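# Move skirt from hanger into basket, rehang hanger

## Task

Remove the skirt from its hanger and set it down inside the basket. Releasing it, or any third or more of it, so that it falls in from above the basket rim may count as failure, even while a gripper still holds some of it. The entire skirt must end up in the basket. Then put the hanger back on the rail. At the end, any other hanger must still be on the rail and the rack must be standing. Fabric draped over the basket rim reduces the score.

## Robot and tools

Robot: two arms, left_arm and right_arm. Each ends in a five-finger hand: the right arm has a right hand and the left arm a mirrored left hand. Base positions in the scene frame are left_arm (+0.015, +0.358, 0) m and right_arm (-0.029, -0.323, 0) m, both facing almost straight along +x. A two-camera stand is fixed to the floor behind the arms.

Scene frame: the origin sits at table-top height, halfway between the nominal bases. +x points out over the table, +z points up, and +y points toward the left_arm side. The arm names do not match image left and right.

Hand point: a point fixed to the palm, 0.05 m in front of it. Its +z runs along the straight fingers and its +y comes out of the palm. Its +x runs across the palm: away from the thumb on the right hand, toward the thumb on the left hand. Straight fingertips reach 0.06 to 0.07 m past the point and lie 0.06 m behind it along -y. A wrist bracket on the little-finger side can strike objects.

Row layout: every command row is one flat list of 28 numbers, each in [-1, 1], covering both arms even if only one moves. The order is:
- left_arm dx, dy, dz, rx, ry, rz
- left hand thumb_turn, thumb_bend, index, middle, ring, little, force_limit, speed
- right_arm dx, dy, dz, rx, ry, rz
- right hand with the same eight numbers

Pose numbers are offsets, not poses. They count from that arm's current Hand target and run along the Hand target's own axes. 1.0 equals 0.6 m of travel or 180 degrees of turn. rx, ry, rz together form one rotation vector. Six zeros re-request the existing Hand target. Sending the same offset again moves the arm further.

Hand numbers: for every finger motor, -1 is open and +1 is closed. For thumb_turn, -1 puts the thumb beside the palm and +1 puts it opposite the fingers. force_limit runs linearly from about 0 N at -1 to 10 N at +1 (15 N for the two thumb motors). speed rises from nearly 0 at -1 to full speed at +0.48 and stays at full speed up to +1. Close at speed -0.94 or below for a soft grip. With the thumb turned in, the hand grips objects about 0.035 to 0.065 m thick, or handles down to about 0.025 m. The hand numbers are always absolute. To keep a hand unchanged, repeat the eight numbers last sent to it. If nothing has been sent to it yet, use its hand_measured values plus hand_force_limit and hand_speed.

Tools:
- execute_actions(actions, cameras): actions is a list of actions. Each action is a table of 1 to 15 rows, one row per 1/30 s step. A short table keeps its final row until 15 steps have run. Every row in an action is an offset from the Hand target at the start of that action, not from the previous row. An empty actions list returns images from all cameras.
- move(target, speed, blend, blocking, cameras): drives each hand point in a straight line toward the target. target is one 28-number row, or a list of up to 15 rows. Every row is an offset from the same starting Hand targets, not from the row before it. speed is in m/s, from 0.002 to 4.3 (default 0.25), and turning is capped at twice that number in rad/s. You may give one speed or one per target. blend is a corner radius in metres; 0 means a full stop at each target. The whole move is limited to 10 s. blocking=false returns after about 0.5 s while the arms keep moving. Moves do not steer around obstacles or the other arm.
- wait(seconds 0 to 10): runs the scene while each arm holds its last command.
- stop(): brakes a running move to rest.
- zoom_image(camera, region [x0,y0,x1,y1] in pixels, at most 504 by 504): magnifies part of a camera's latest image.
- show_instructions(): shows the reference pages.
- finished_scene(scene=1): ends the scene for good.

Cameras: cam_head_left, cam_head_right, cam_high, cam_low (each 896x504), cam_left_wrist and cam_right_wrist (each 672x504). Images are returned only for an empty action list, or when named in cameras.

Reading results:
- end_effector_position (m) and end_effector_quat_wxyz give each hand point in the scene frame. They can be off by a few cm.
- Hand target is the last commanded pose after clipping. Arms often rest 1 to 3 cm short of it, usually below, and sometimes up to 5 cm. This alone does not mean contact. To close the gap, command the missing distance as an offset.
- hand_measured, hand_stopped_by (moving, target, force, stalled, fault) and hand_load_n list six values each, in motor order. A load near 0 means the grip has been lost.
- The move: line reports how the move ended (done, off_target, moving, held, fault) and any limits that applied (paced, held).
- A MOTOR HOT line warns of heating. At 100 °C the arm drops and stays stopped for 30 to 60 s or more.

Cautions:
- The controller clips commanded orientation to within 40 degrees of the current orientation, so make big rotations in steps.
- Do not route paths close to an arm's own base, since that can flip its shoulder posture.
- Keep the two hands apart. A knock or squeeze between the arms can end the scene.
- Hitting fixed or heavy objects hard fails the scene. Faster moves strike harder, and targets set far past a contact press harder.
- Limit finger strain from pulls, twists and swinging loads.
- Do not let the skirt fall, and do not drop anything off the table.
- Keep the rack standing and leave any other hanger on the rail.
- Holding loads or keeping an arm stretched out heats its motors.
- Time spent thinking counts as scene time.

Each tool is called after "Call:" by a JSON object that holds its "name" and its "arguments", one argument or row to a line.

Reference images:

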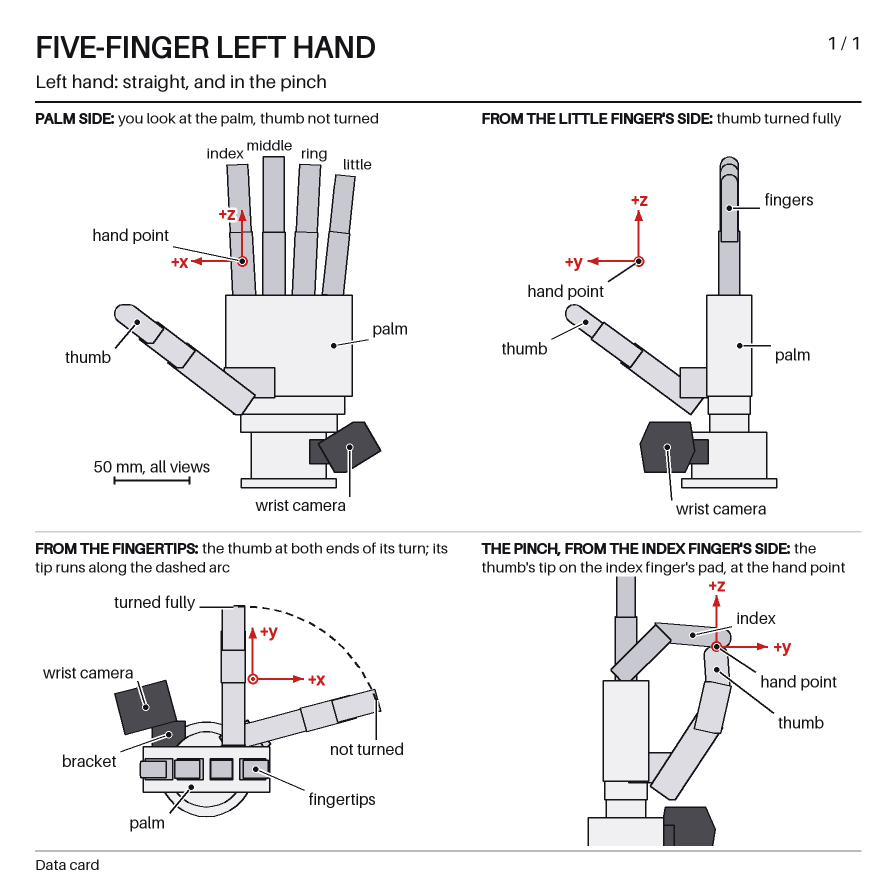

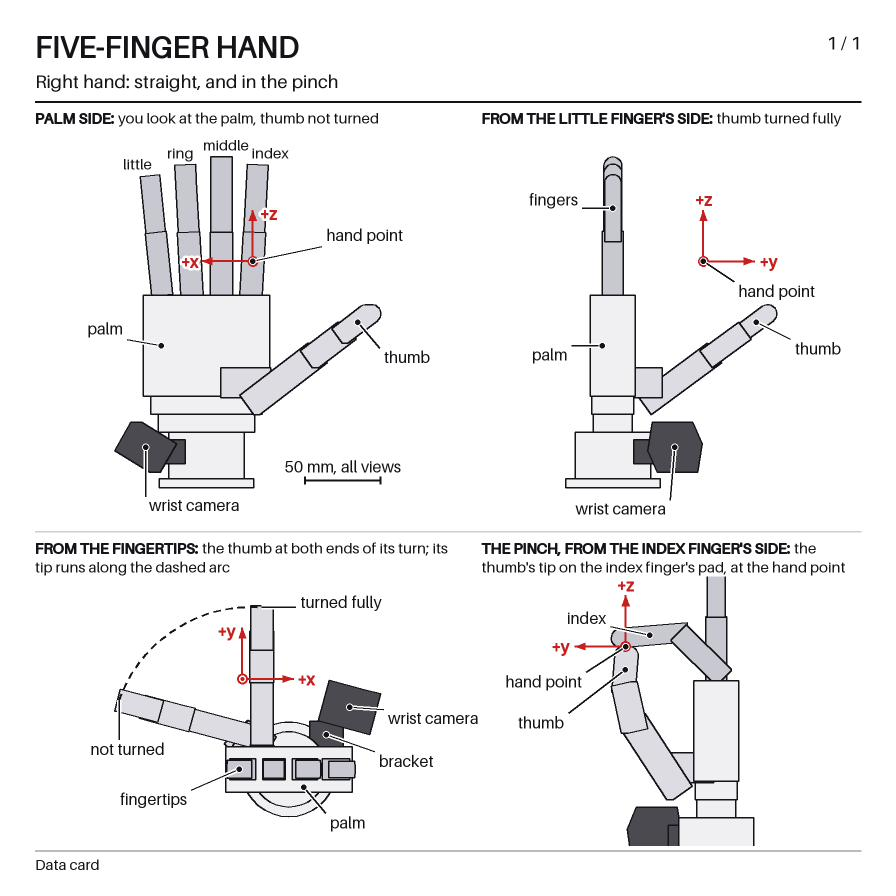

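## Session

Call:
{"name": "execute_actions", "arguments": {
  "actions": []
}}

Scene clock: 0.00 s.
left_arm: end_effector_position=(+0.3800, +0.2204, +0.1335) hand_measured=(-1.000, -1.000, -1.000, -1.000, -1.000, -1.000) hand_load_n=(+0.0, +0.0, +0.0, +0.0, +0.0, +0.0) hand_stopped_by=(target, target, target, target, target, target) hand_force_limit=0.00 hand_speed=-0.80 end_effector_quat_wxyz=(+0.204, +0.943, -0.260, -0.026) | right_arm: end_effector_position=(+0.2800, +0.2207, +0.2236) hand_measured=(-1.000, -1.000, -1.000, -1.000, -1.000, -1.000) hand_load_n=(+0.0, +0.0, +0.0, +0.0, +0.0, +0.0) hand_stopped_by=(target, target, target, target, target, target) hand_force_limit=0.00 hand_speed=-0.80 end_effector_quat_wxyz=(-0.536, +0.724, -0.326, +0.287)
Joint positions: left_arm=[0.014 1.495 1.078 -1.319 0.381 -1.006] | right_arm=[1.143 1.444 1.016 0.131 0.472 0.069]
Joint velocities: within noise
Joint torques (N m): no reading
Motor temperatures (°C): left_arm=[26 27 26 24 27 28] | right_arm=[28 29 27 26 28 28]
Heat: left arm: hottest wrist roll 28 °C; right arm: hottest shoulder 29 °C.
Hand target: left_arm +0.3881, +0.2194, +0.1429; +0.203, +0.943, -0.264, -0.014 | right_arm +0.2852, +0.2299, +0.2584; -0.562, +0.702, -0.330, +0.288

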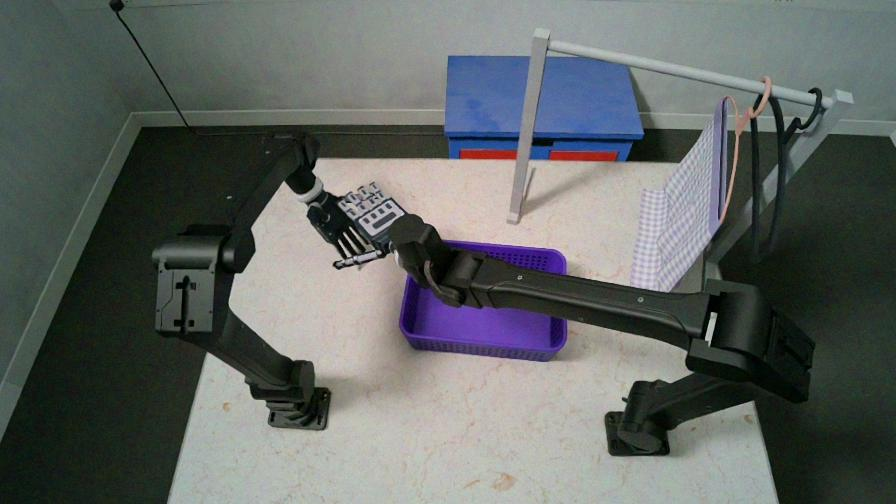

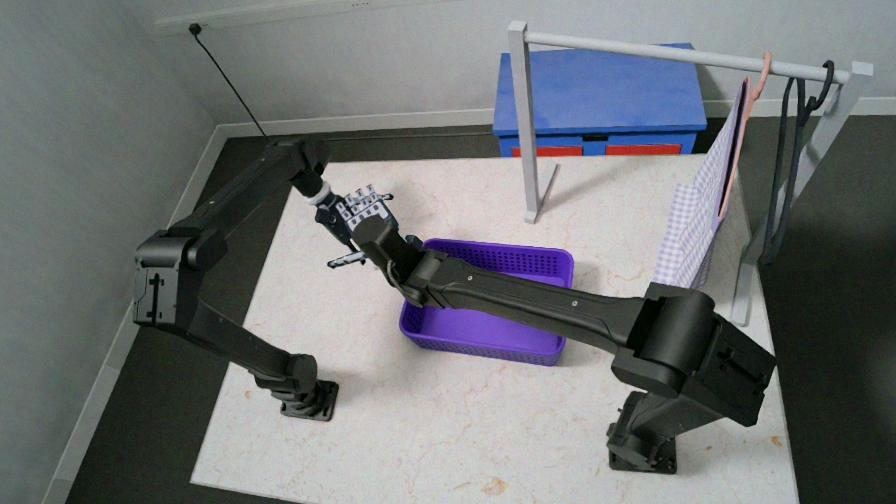

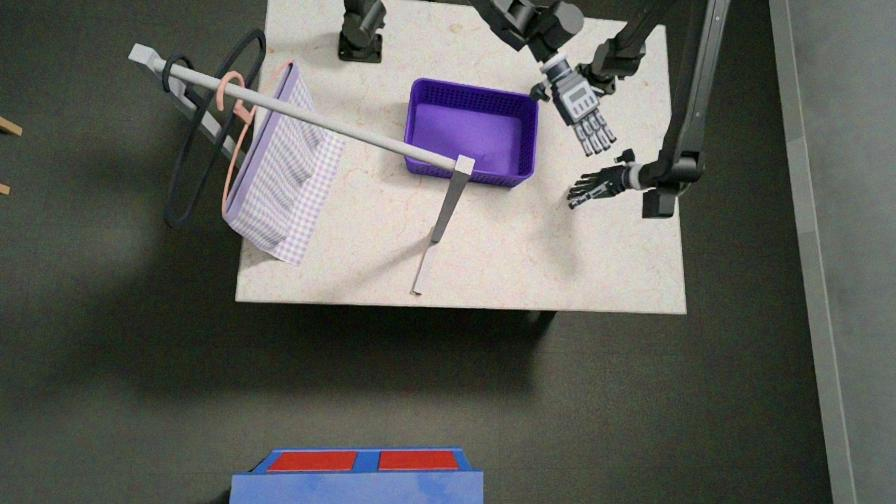

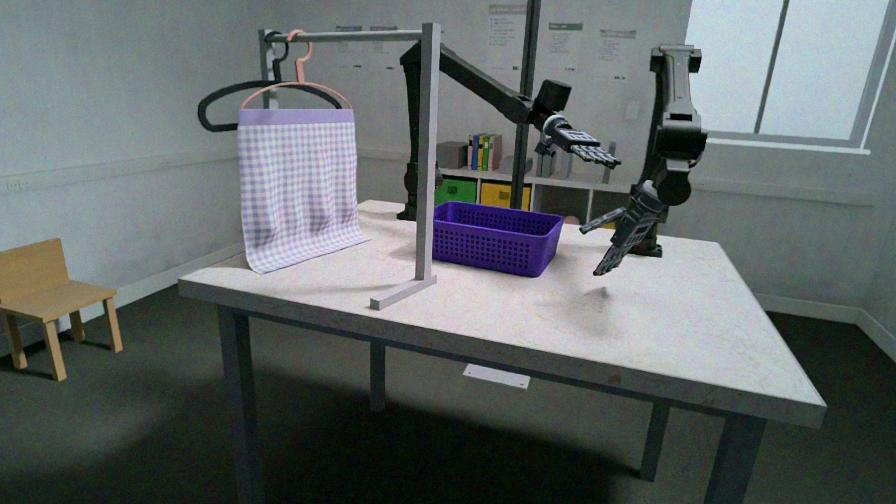

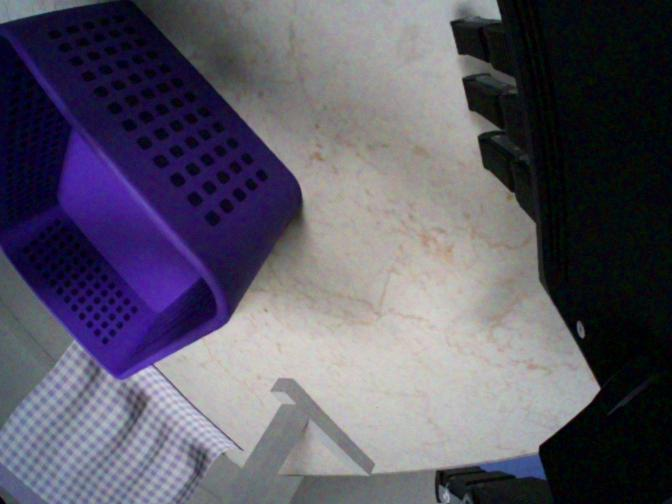

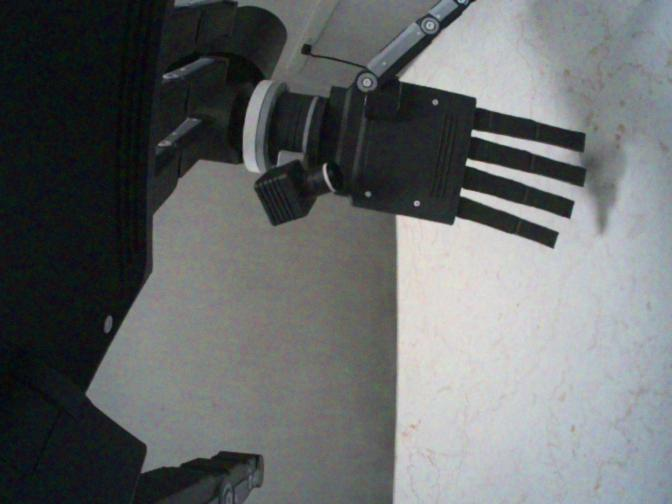

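Call:
{"name": "zoom_image", "arguments": {
  "camera": "cam_head_left",
  "region": [500, 20, 896, 300]
}}

Call:
{"name": "zoom_image", "arguments": {
  "camera": "cam_low",
  "region": [180, 10, 500, 310]
}}

Call:
{"name": "zoom_image", "arguments": {
  "camera": "cam_high",
  "region": [120, 20, 500, 310]
}}

Scaled by 1.273 from the camera's 896x504 image, which has a finer 1280x720 frame.

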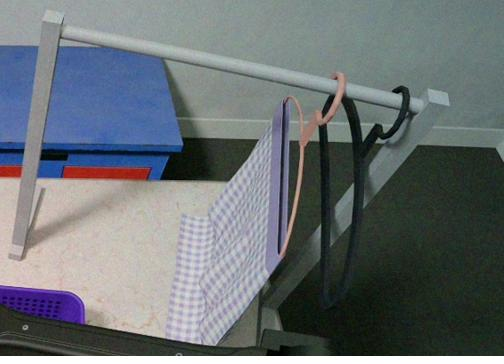

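Scaled by 1.575 from the camera's 896x504 image, which has a finer 1280x720 frame.

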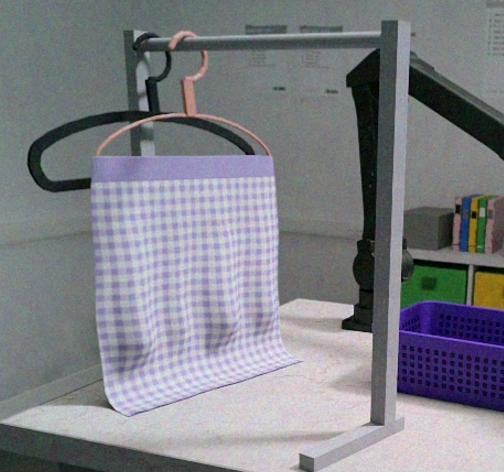

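Scaled by 1.326 from the camera's 896x504 image, which has a finer 1280x720 frame.

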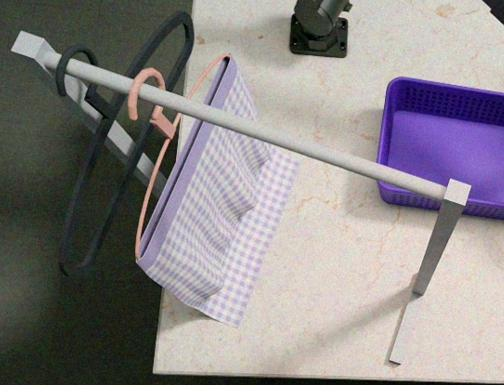

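Call:
{"name": "zoom_image", "arguments": {
  "camera": "cam_low",
  "region": [220, 20, 380, 150]
}}

Call:
{"name": "zoom_image", "arguments": {
  "camera": "cam_high",
  "region": [190, 50, 350, 270]
}}

Call:
{"name": "zoom_image", "arguments": {
  "camera": "cam_head_left",
  "region": [620, 60, 860, 310]
}}

Call:
{"name": "zoom_image", "arguments": {
  "camera": "cam_head_right",
  "region": [630, 40, 880, 330]
}}

Scaled by 3.150 from the camera's 896x504 image, which has a finer 1280x720 frame.

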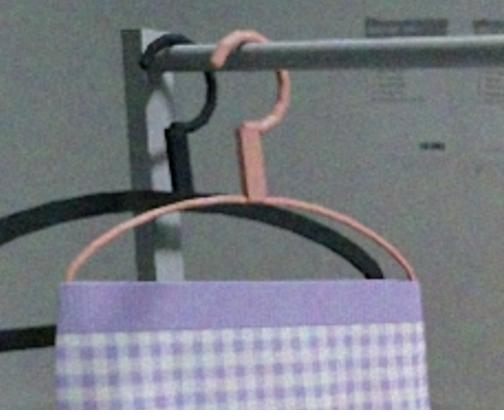

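Scaled by 2.291 from the camera's 896x504 image, which has a finer 1280x720 frame.

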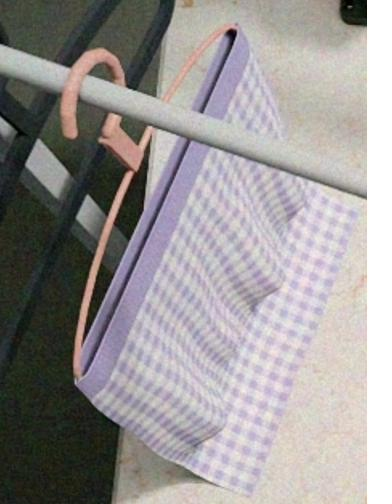

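Scaled by 2.016 from the camera's 896x504 image, which has a finer 1280x720 frame.

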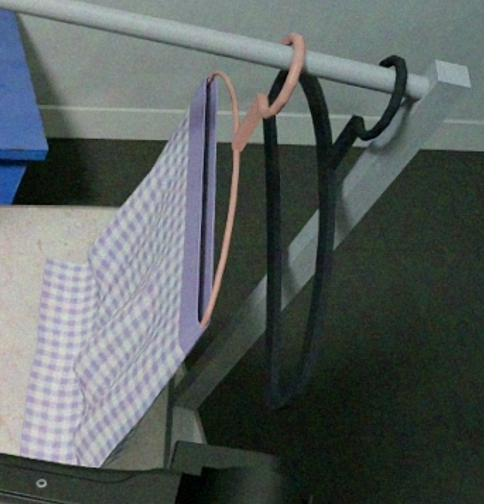

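Scaled by 1.738 from the camera's 896x504 image, which has a finer 1280x720 frame.

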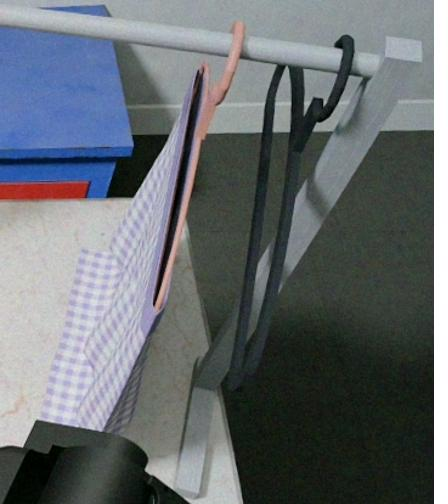

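Call:
{"name": "move", "arguments": {
  "target": [0,0,0,0,0,0,-1,-1,-1,-1,-1,-1,0,-0.8, 0.3917,-0.194,-0.3143,-0.0070,0.2050,0.0426,-1,-1,-1,-1,-1,-1,0,-0.8],
  "cameras": ["cam_head_left","cam_head_right","cam_high"]
}}

Scene clock: 341.63 s.
left_arm: end_effector_position=(+0.3800, +0.2204, +0.1335) hand_measured=(-1.000, -1.000, -1.000, -1.000, -1.000, -1.000) hand_load_n=(+0.0, +0.0, +0.0, +0.0, +0.0, +0.0) hand_stopped_by=(target, target, target, target, target, target) hand_force_limit=0.00 hand_speed=-0.80 end_effector_quat_wxyz=(+0.204, +0.943, -0.260, -0.026) | right_arm: end_effector_position=(+0.2987, -0.0550, +0.3765) hand_measured=(-1.000, -1.000, -1.000, -1.000, -1.000, -1.000) hand_load_n=(-0.5, +0.0, -0.5, +0.0, -0.5, +0.0) hand_stopped_by=(target, target, target, target, target, target) hand_force_limit=0.00 hand_speed=-0.80 end_effector_quat_wxyz=(-0.407, +0.584, -0.529, +0.462)
Joint positions: left_arm=[0.014 1.495 1.078 -1.319 0.381 -1.006] | right_arm=[1.01 0.916 1.034 -0.566 0.979 0.267]
Joint torques (N m): left_arm=[0.73 -9.82 8.94 -0.1 0.41 -0.1] | right_arm=[1.2 -3.84 14.31 0.79 0.41 0.1]
Motor temperatures (°C): left_arm=[25 28 39 24 26 26] | right_arm=[27 31 42 25 26 26]
Heat: left arm: hottest elbow 39 °C; right arm: hottest elbow 42 °C.
Hand target: left_arm +0.3881, +0.2194, +0.1429; +0.203, +0.943, -0.264, -0.014 | right_arm +0.3003, -0.0505, +0.4182; -0.439, +0.557, -0.540, +0.454
Off the commanded pose: left_arm 0.012 m, 1 deg | right_arm 0.042 m, 5 deg.
move: off_target (left_arm, right_arm)
Images, in order (width x height): cam_head_left 896x504, cam_head_right 896x504, cam_high 896x504.

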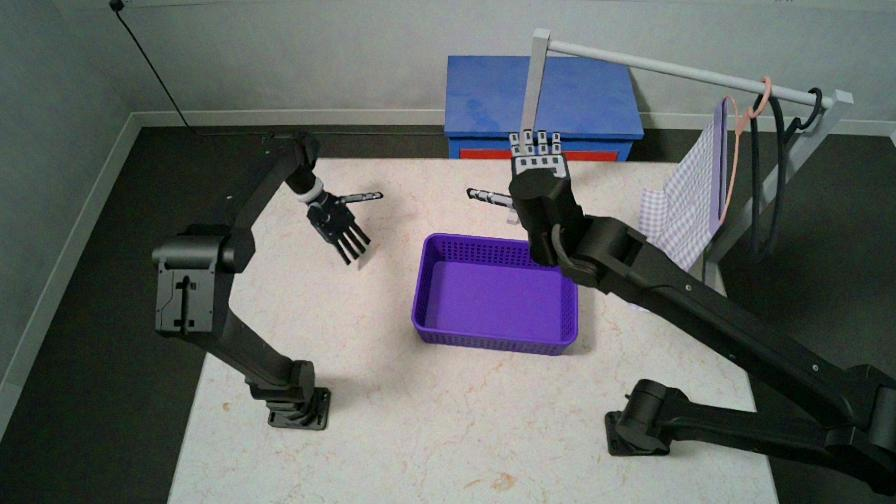

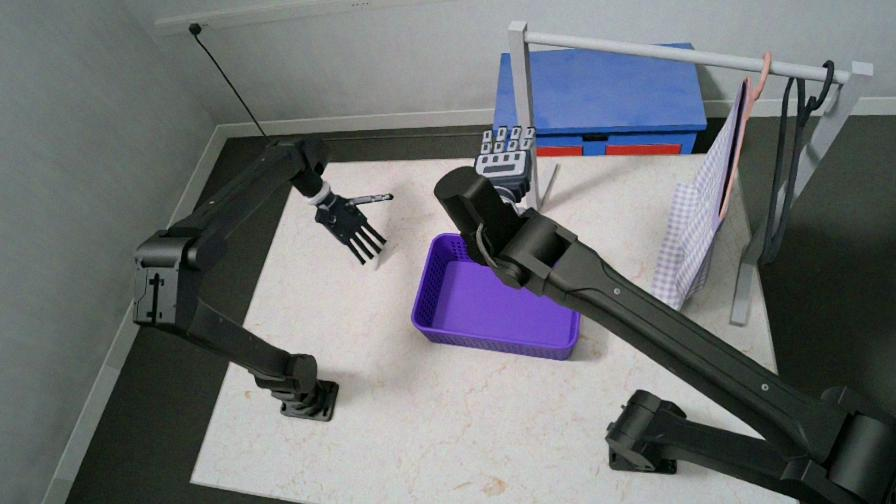

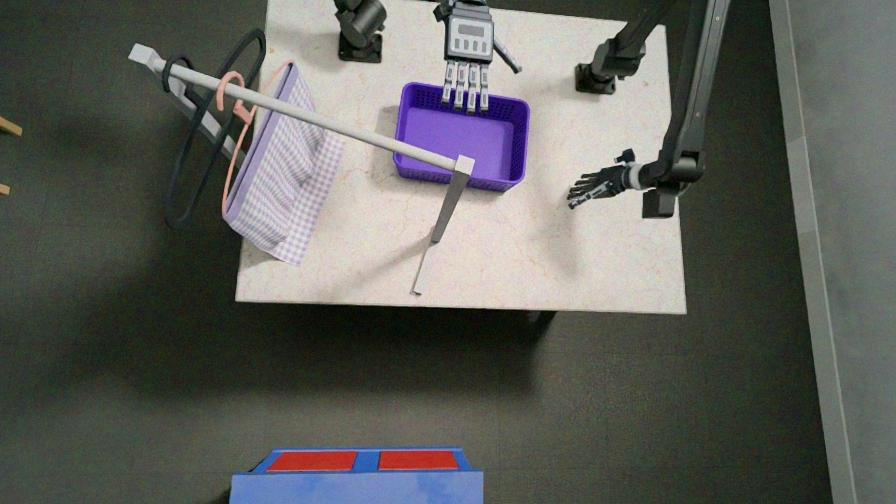

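Call:
{"name": "move", "arguments": {
  "target": [0,0,0,0,0,0,-1,-1,-1,-1,-1,-1,0,-0.8, 0.336,-0.0717,-0.017,-0.0070,0.2175,0.0452,-1,-1,-1,-1,-1,-1,0,-0.8],
  "cameras": ["cam_head_left","cam_high","cam_right_wrist","cam_low"]
}}

Scene clock: 358.57 s.
left_arm: end_effector_position=(+0.3800, +0.2204, +0.1335) hand_measured=(-1.000, -1.000, -1.000, -1.000, -1.000, -1.000) hand_load_n=(+0.0, +0.0, +0.0, +0.0, +0.0, +0.5) hand_stopped_by=(target, target, target, target, target, target) hand_force_limit=0.00 hand_speed=-0.80 end_effector_quat_wxyz=(+0.204, +0.943, -0.260, -0.026) | right_arm: end_effector_position=(+0.2967, -0.2535, +0.4392) hand_measured=(-1.000, -1.000, -1.000, -1.000, -1.000, -1.000) hand_load_n=(-0.5, +0.0, -0.5, +0.0, +0.0, +0.0) hand_stopped_by=(target, target, target, target, target, target) hand_force_limit=0.00 hand_speed=-0.80 end_effector_quat_wxyz=(+0.231, -0.364, +0.691, -0.581)
Joint positions: left_arm=[0.014 1.495 1.078 -1.319 0.381 -1.006] | right_arm=[0.752 0.938 1.296 -1.482 1.325 1.005]
Joint torques (N m): left_arm=[0.79 -9.82 8.92 -0.1 0.41 -0.1] | right_arm=[1.32 -1.9 12.92 0.08 1.14 0.08]
Heat: left arm: hottest elbow 39 °C; right arm: hottest elbow 43 °C.
Hand target: left_arm +0.3881, +0.2194, +0.1429; +0.203, +0.943, -0.264, -0.014 | right_arm +0.3003, -0.2505, +0.4688; +0.257, -0.339, +0.698, -0.576
Off the commanded pose: left_arm 0.012 m, 1 deg | right_arm 0.030 m, 4 deg.
move: off_target (left_arm, right_arm)
Images, in order (width x height): cam_head_left 896x504, cam_high 896x504, cam_low 896x504, cam_right_wrist 672x504.

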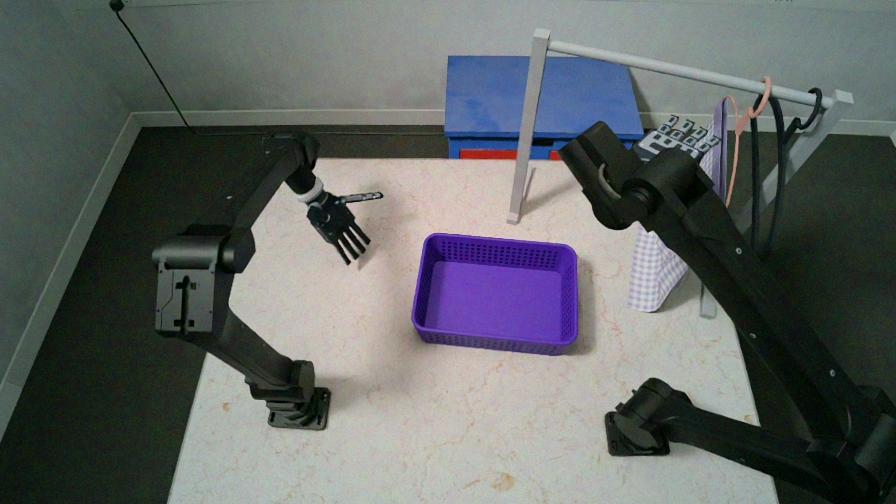

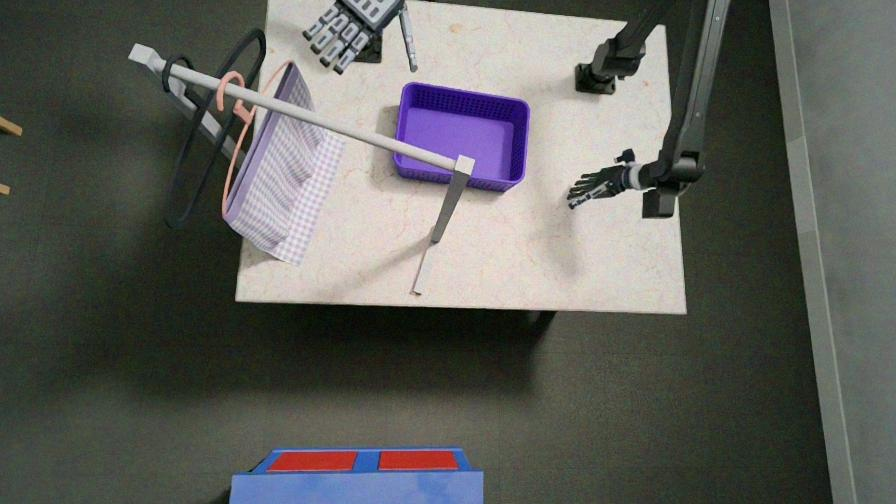

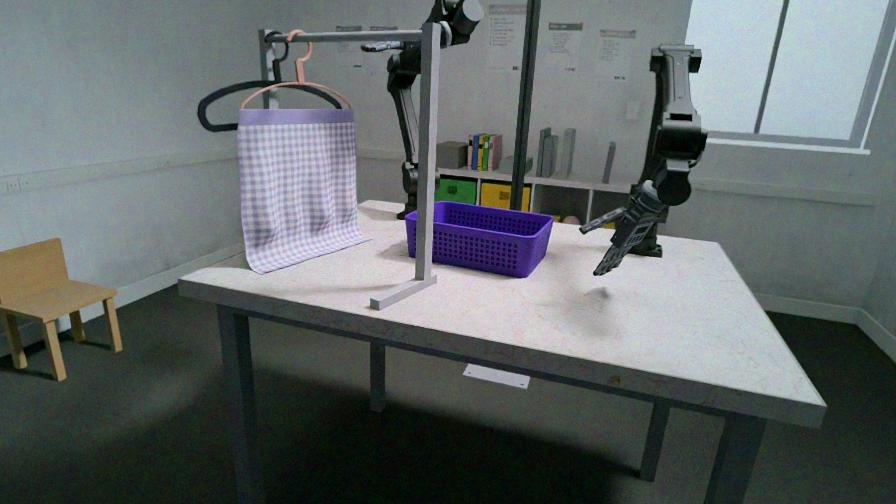

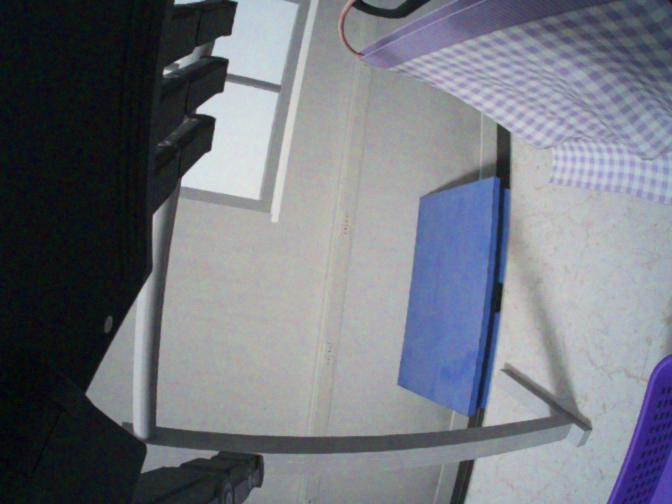

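Call:
{"name": "move", "arguments": {
  "target": [0.0255,0.2242,-0.1878,-0.155,-0.138,-0.241,1,-1,-1,-1,-1,-1,0,0, 0.0064,-0.1957,-0.0408,0,0,0,-1,-1,-1,-1,-1,-1,0,-0.8]
}}

Scene clock: 471.27 s.
left_arm: end_effector_position=(+0.3528, +0.1498, +0.2949) hand_measured=(+1.000, -1.000, -1.000, -1.000, -1.000, -1.000) hand_load_n=(+0.0, +0.0, +0.0, +0.0, +0.5, +0.0) hand_stopped_by=(target, target, target, target, target, target) hand_force_limit=0.00 hand_speed=0.00 end_effector_quat_wxyz=(+0.384, +0.895, +0.140, -0.177) | right_arm: end_effector_position=(+0.3026, -0.2481, +0.5679) hand_measured=(-1.000, -1.000, -1.000, -1.000, -1.000, -1.000) hand_load_n=(+0.0, +0.0, -0.5, +0.0, +0.0, +0.0) hand_stopped_by=(target, target, target, target, target, target) hand_force_limit=0.00 hand_speed=-0.80 end_effector_quat_wxyz=(+0.252, -0.353, +0.692, -0.577)
Joint positions: left_arm=[-0.064 1.248 1.13 -1.677 0.852 -1.864] | right_arm=[0.752 1.084 1.747 -1.692 1.325 0.956]
Joint torques (N m): left_arm=[-0.03 -7.06 7.86 -0.58 0.98 -0.22] | right_arm=[0.85 -1.85 10.97 0.1 0.9 -0.17]
Heat: left arm: hottest elbow 40 °C; right arm: hottest elbow 46 °C.
Hand target: left_arm +0.3501, +0.1494, +0.3000; +0.338, +0.873, +0.071, -0.344 | right_arm +0.3003, -0.2505, +0.5888; +0.257, -0.339, +0.698, -0.576
Off the commanded pose: left_arm 0.006 m, 22 deg | right_arm 0.021 m, 2 deg.
joint sent to its limit (left arm) — joint 4 (wrist pitch), lower limit. The joint targets are off in position and orientation.
joint sent to its limit (right arm) — joint 4 (wrist pitch), lower limit. The joint targets are off in position, not in orientation.
move: off_target (left_arm, right_arm)

Call:
{"name": "move", "arguments": {
  "target": [0,0,0,0.256,0.0926,0.5607,1,-1,-1,-1,-1,-1,0,0, 0,0,0,0,0,0,-1,-1,-1,-1,-1,-1,0,-0.8],
  "speed": 0.5
}}

Scene clock: 518.40 s.
left_arm: end_effector_position=(+0.3357, +0.1526, +0.2781) hand_measured=(+1.000, -1.000, -1.000, -1.000, -1.000, -1.000) hand_load_n=(-0.5, +0.0, +0.0, +0.0, +0.0, +0.0) hand_stopped_by=(target, target, target, target, target, target) hand_force_limit=0.00 hand_speed=0.00 end_effector_quat_wxyz=(+0.159, +0.708, -0.680, +0.107) | right_arm: end_effector_position=(+0.3026, -0.2481, +0.5679) hand_measured=(-1.000, -1.000, -1.000, -1.000, -1.000, -1.000) hand_load_n=(-0.5, +0.0, +0.0, +0.0, +0.0, +0.0) hand_stopped_by=(target, target, target, target, target, target) hand_force_limit=0.00 hand_speed=-0.80 end_effector_quat_wxyz=(+0.252, -0.353, +0.692, -0.577)
Joint positions: left_arm=[-0.236 1.391 1.393 -1.539 0.384 -0.302] | right_arm=[0.752 1.084 1.747 -1.692 1.325 0.956]
Joint torques (N m): left_arm=[0.21 -10.34 12.25 0.76 0.32 0.02] | right_arm=[1.08 -1.79 11.08 0.25 0.89 -0.17]
Motor temperatures (°C): left_arm=[24 28 36 24 28 26] | right_arm=[27 28 47 24 29 26]
Heat: left arm: hottest elbow 36 °C; right arm: hottest elbow 47 °C.
Hand target: left_arm +0.3501, +0.1494, +0.3000; +0.139, +0.698, -0.688, +0.144 | right_arm +0.3003, -0.2505, +0.5888; +0.257, -0.339, +0.698, -0.576
Off the commanded pose: left_arm 0.026 m, 5 deg | right_arm 0.021 m, 2 deg.
joint sent to its limit (right arm) — joint 4 (wrist pitch), lower limit. The joint targets are off in position, not in orientation.
move: off_target (left_arm, right_arm)

Call:
{"name": "move", "arguments": {
  "target": [0.2263,0.0833,0.011,0.4246,0.1093,0.2699,1,-1,-1,-1,-1,-1,0,0, 0,0,0,0,0,0,-1,-1,-1,-1,-1,-1,0,-0.8],
  "speed": 0.5
}}

Scene clock: 531.33 s.
left_arm: end_effector_position=(+0.2984, +0.0202, +0.3345) hand_measured=(+1.000, -1.000, -1.000, -1.000, -1.000, -1.000) hand_load_n=(+0.0, +0.0, +0.0, +0.0, +0.0, +0.0) hand_stopped_by=(target, target, target, target, target, target) hand_force_limit=0.00 hand_speed=0.00 end_effector_quat_wxyz=(+0.256, -0.291, +0.644, -0.660) | right_arm: end_effector_position=(+0.3026, -0.2481, +0.5679) hand_measured=(-1.000, -1.000, -1.000, -1.000, -1.000, -1.000) hand_load_n=(-0.5, +0.0, +0.0, +0.0, +0.0, +0.0) hand_stopped_by=(target, target, target, target, target, target) hand_force_limit=0.00 hand_speed=-0.80 end_effector_quat_wxyz=(+0.252, -0.353, +0.692, -0.577)
Joint positions: left_arm=[-0.787 0.751 0.63 0.123 -0.03 -0.055] | right_arm=[0.752 1.084 1.747 -1.692 1.325 0.956]
Joint torques (N m): left_arm=[0.44 -2.02 10.02 2.78 0 0.06] | right_arm=[0.97 -2.08 10.97 0.35 0.88 -0.17]
Heat: left arm: hottest elbow 38 °C; right arm: hottest elbow 46 °C.
Hand target: left_arm +0.3020, +0.0211, +0.3470; +0.269, -0.282, +0.632, -0.670 | right_arm +0.3003, -0.2505, +0.5888; +0.257, -0.339, +0.698, -0.576
Off the commanded pose: left_arm 0.013 m, 3 deg | right_arm 0.021 m, 2 deg.
joint sent to its limit (right arm) — joint 4 (wrist pitch), lower limit. The joint targets are off in position, not in orientation.
move: off_target (left_arm, right_arm)

Call:
{"name": "move", "arguments": {
  "target": [0.2745,0.1117,0.2227,0.2931,0.2931,0.435,1,-1,-1,-1,-1,-1,0,0, 0,0,0,0,0,0,-1,-1,-1,-1,-1,-1,0,-0.8],
  "speed": 0.35,
  "cameras": ["all"]
}}

Scene clock: 540.83 s.
left_arm: end_effector_position=(+0.2825, -0.1804, +0.2623) hand_measured=(+1.000, -1.000, -1.000, -1.000, -1.000, -1.000) hand_load_n=(+0.0, +0.0, +0.0, +0.0, +0.0, +0.0) hand_stopped_by=(target, target, target, target, target, target) hand_force_limit=0.00 hand_speed=0.00 end_effector_quat_wxyz=(+0.393, +0.568, +0.404, -0.600) | right_arm: end_effector_position=(+0.3026, -0.2481, +0.5679) hand_measured=(-1.000, -1.000, -1.000, -1.000, -1.000, -1.000) hand_load_n=(+0.0, +0.0, +0.0, +0.0, +0.0, +0.0) hand_stopped_by=(target, target, target, target, target, target) hand_force_limit=0.00 hand_speed=-0.80 end_effector_quat_wxyz=(+0.252, -0.353, +0.692, -0.577)
Joint positions: left_arm=[-0.847 1.489 0.849 0.699 1.077 1.48] | right_arm=[0.752 1.084 1.747 -1.692 1.325 0.956]
Joint torques (N m): left_arm=[-0.09 -10.75 11.54 0.92 0.1 0.08] | right_arm=[1.03 -1.96 11.1 0.25 0.9 -0.17]
Heat: left arm: hottest elbow 39 °C; right arm: hottest elbow 46 °C.
Hand target: left_arm +0.2836, -0.1935, +0.2918; +0.412, +0.576, +0.378, -0.596 | right_arm +0.3003, -0.2505, +0.5888; +0.257, -0.339, +0.698, -0.576
Off the commanded pose: left_arm 0.032 m, 4 deg | right_arm 0.021 m, 2 deg.
joint sent to its limit (right arm) — joint 4 (wrist pitch), lower limit. The joint targets are off in position, not in orientation.
move: off_target (left_arm, right_arm)

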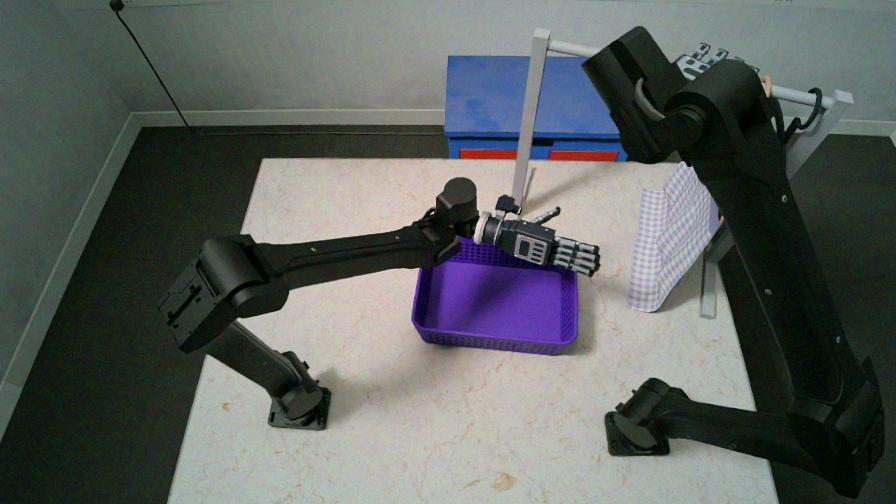

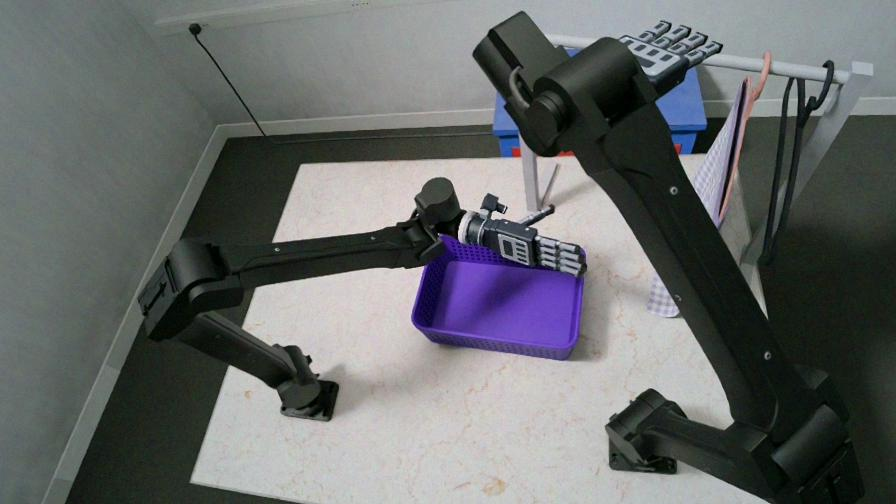

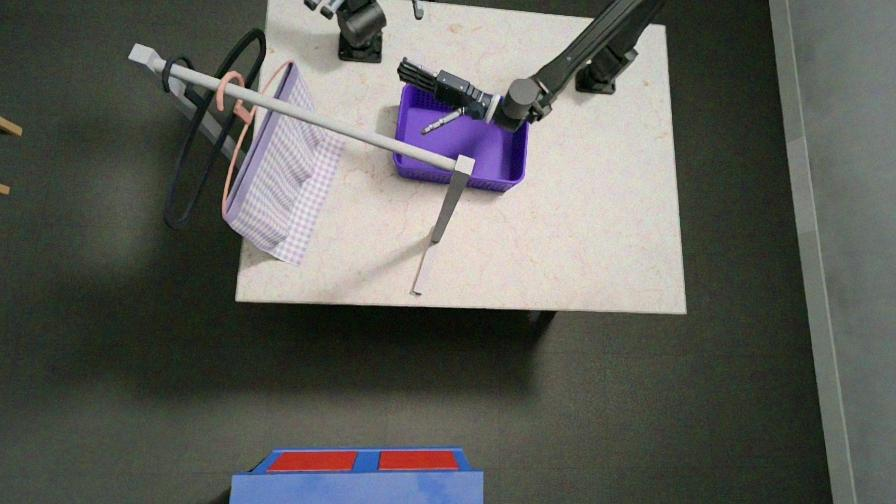

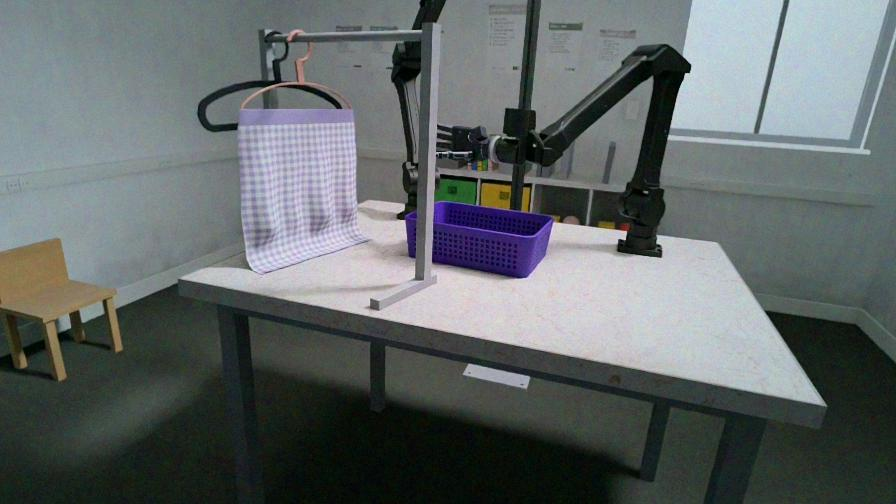

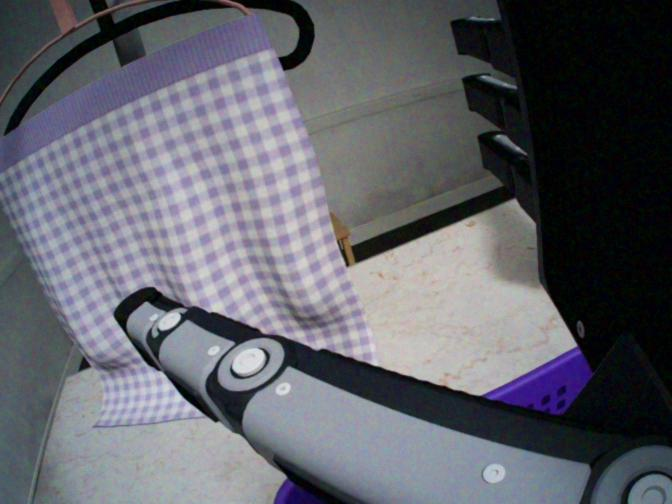

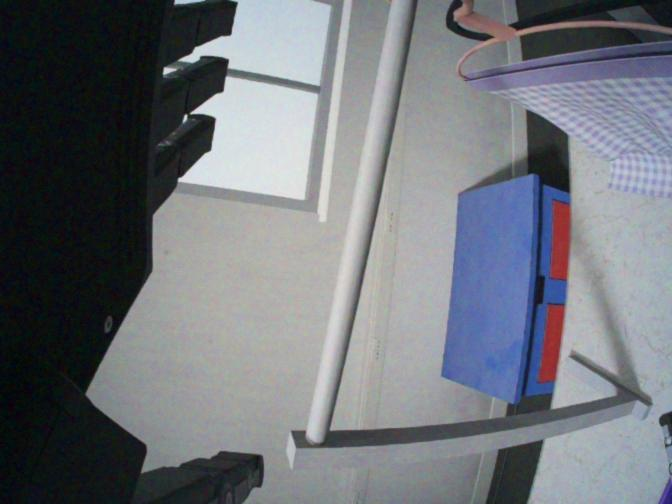

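Call:
{"name": "move", "arguments": {
  "target": [0,0,0,0,0,0,1,0,0.1,0.1,0.1,0.1,0,0.4, 0,0,0,0,0,0,-1,-1,-1,-1,-1,-1,0,-0.8],
  "cameras": ["cam_left_wrist","cam_high","cam_head_left"]
}}

Scene clock: 555.37 s.
left_arm: end_effector_position=(+0.2825, -0.1804, +0.2623) hand_measured=(+1.000, +0.000, +0.100, +0.100, +0.100, +0.100) hand_load_n=(+0.5, +0.0, +0.0, +0.0, +0.0, +0.0) hand_stopped_by=(target, target, target, target, target, target) hand_force_limit=0.00 hand_speed=0.40 end_effector_quat_wxyz=(+0.393, +0.568, +0.404, -0.600) | right_arm: end_effector_position=(+0.3026, -0.2481, +0.5679) hand_measured=(-1.000, -1.000, -1.000, -1.000, -1.000, -1.000) hand_load_n=(+0.0, -0.5, +0.0, +0.0, +0.0, +0.0) hand_stopped_by=(target, target, target, target, target, target) hand_force_limit=0.00 hand_speed=-0.80 end_effector_quat_wxyz=(+0.252, -0.353, +0.692, -0.577)
Joint positions: left_arm=[-0.847 1.489 0.849 0.699 1.077 1.48] | right_arm=[0.752 1.084 1.747 -1.692 1.325 0.956]
Joint torques (N m): left_arm=[-0.03 -10.75 11.56 0.91 0.09 0.09] | right_arm=[0.5 -2.02 11.08 0.27 0.91 -0.18]
Heat: left arm: hottest elbow 40 °C; right arm: hottest elbow 46 °C.
Hand target: left_arm +0.2836, -0.1935, +0.2918; +0.412, +0.576, +0.378, -0.596 | right_arm +0.3003, -0.2505, +0.5888; +0.257, -0.339, +0.698, -0.576
Off the commanded pose: left_arm 0.032 m, 4 deg | right_arm 0.021 m, 2 deg.
joint sent to its limit (right arm) — joint 4 (wrist pitch), lower limit. The joint targets are off in position, not in orientation.
move: off_target (left_arm, right_arm)
Images, in order (width x height): cam_head_left 896x504, cam_high 896x504, cam_left_wrist 672x504.

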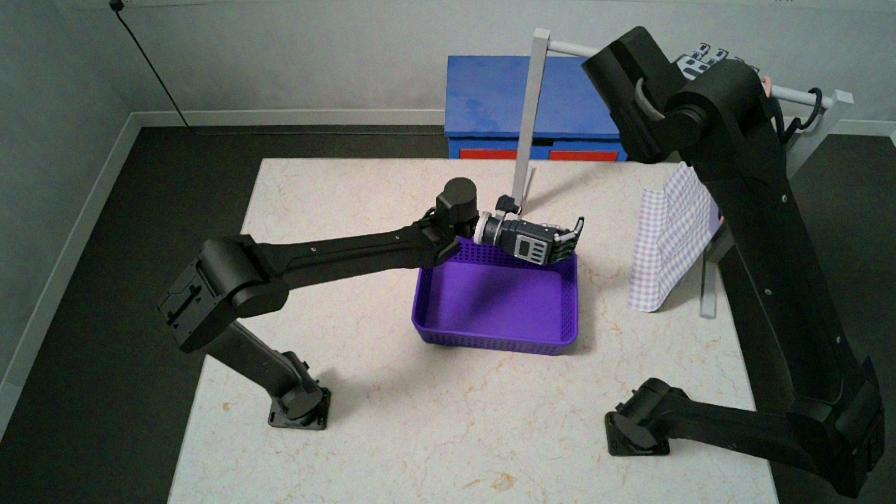

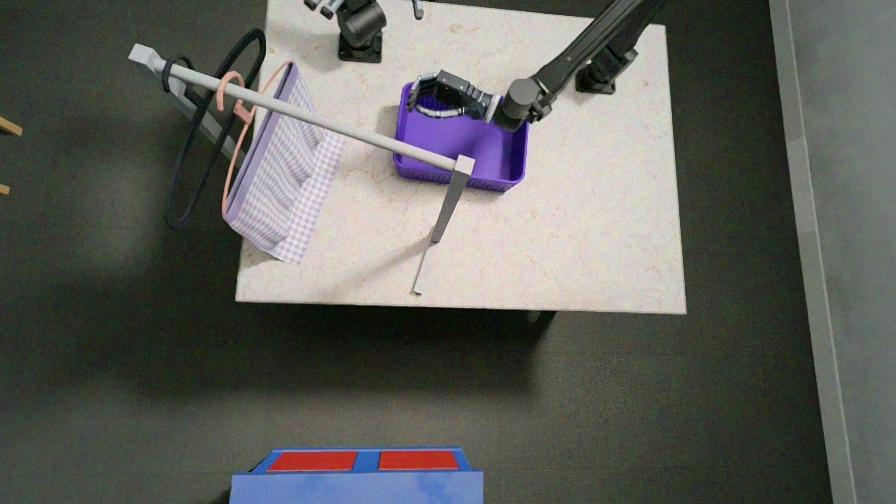

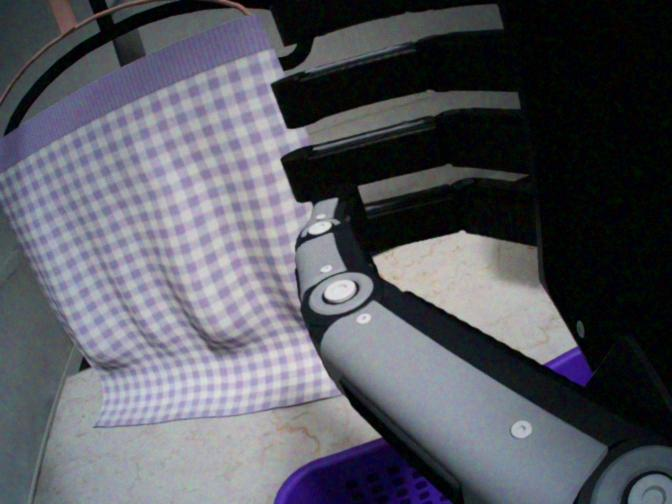

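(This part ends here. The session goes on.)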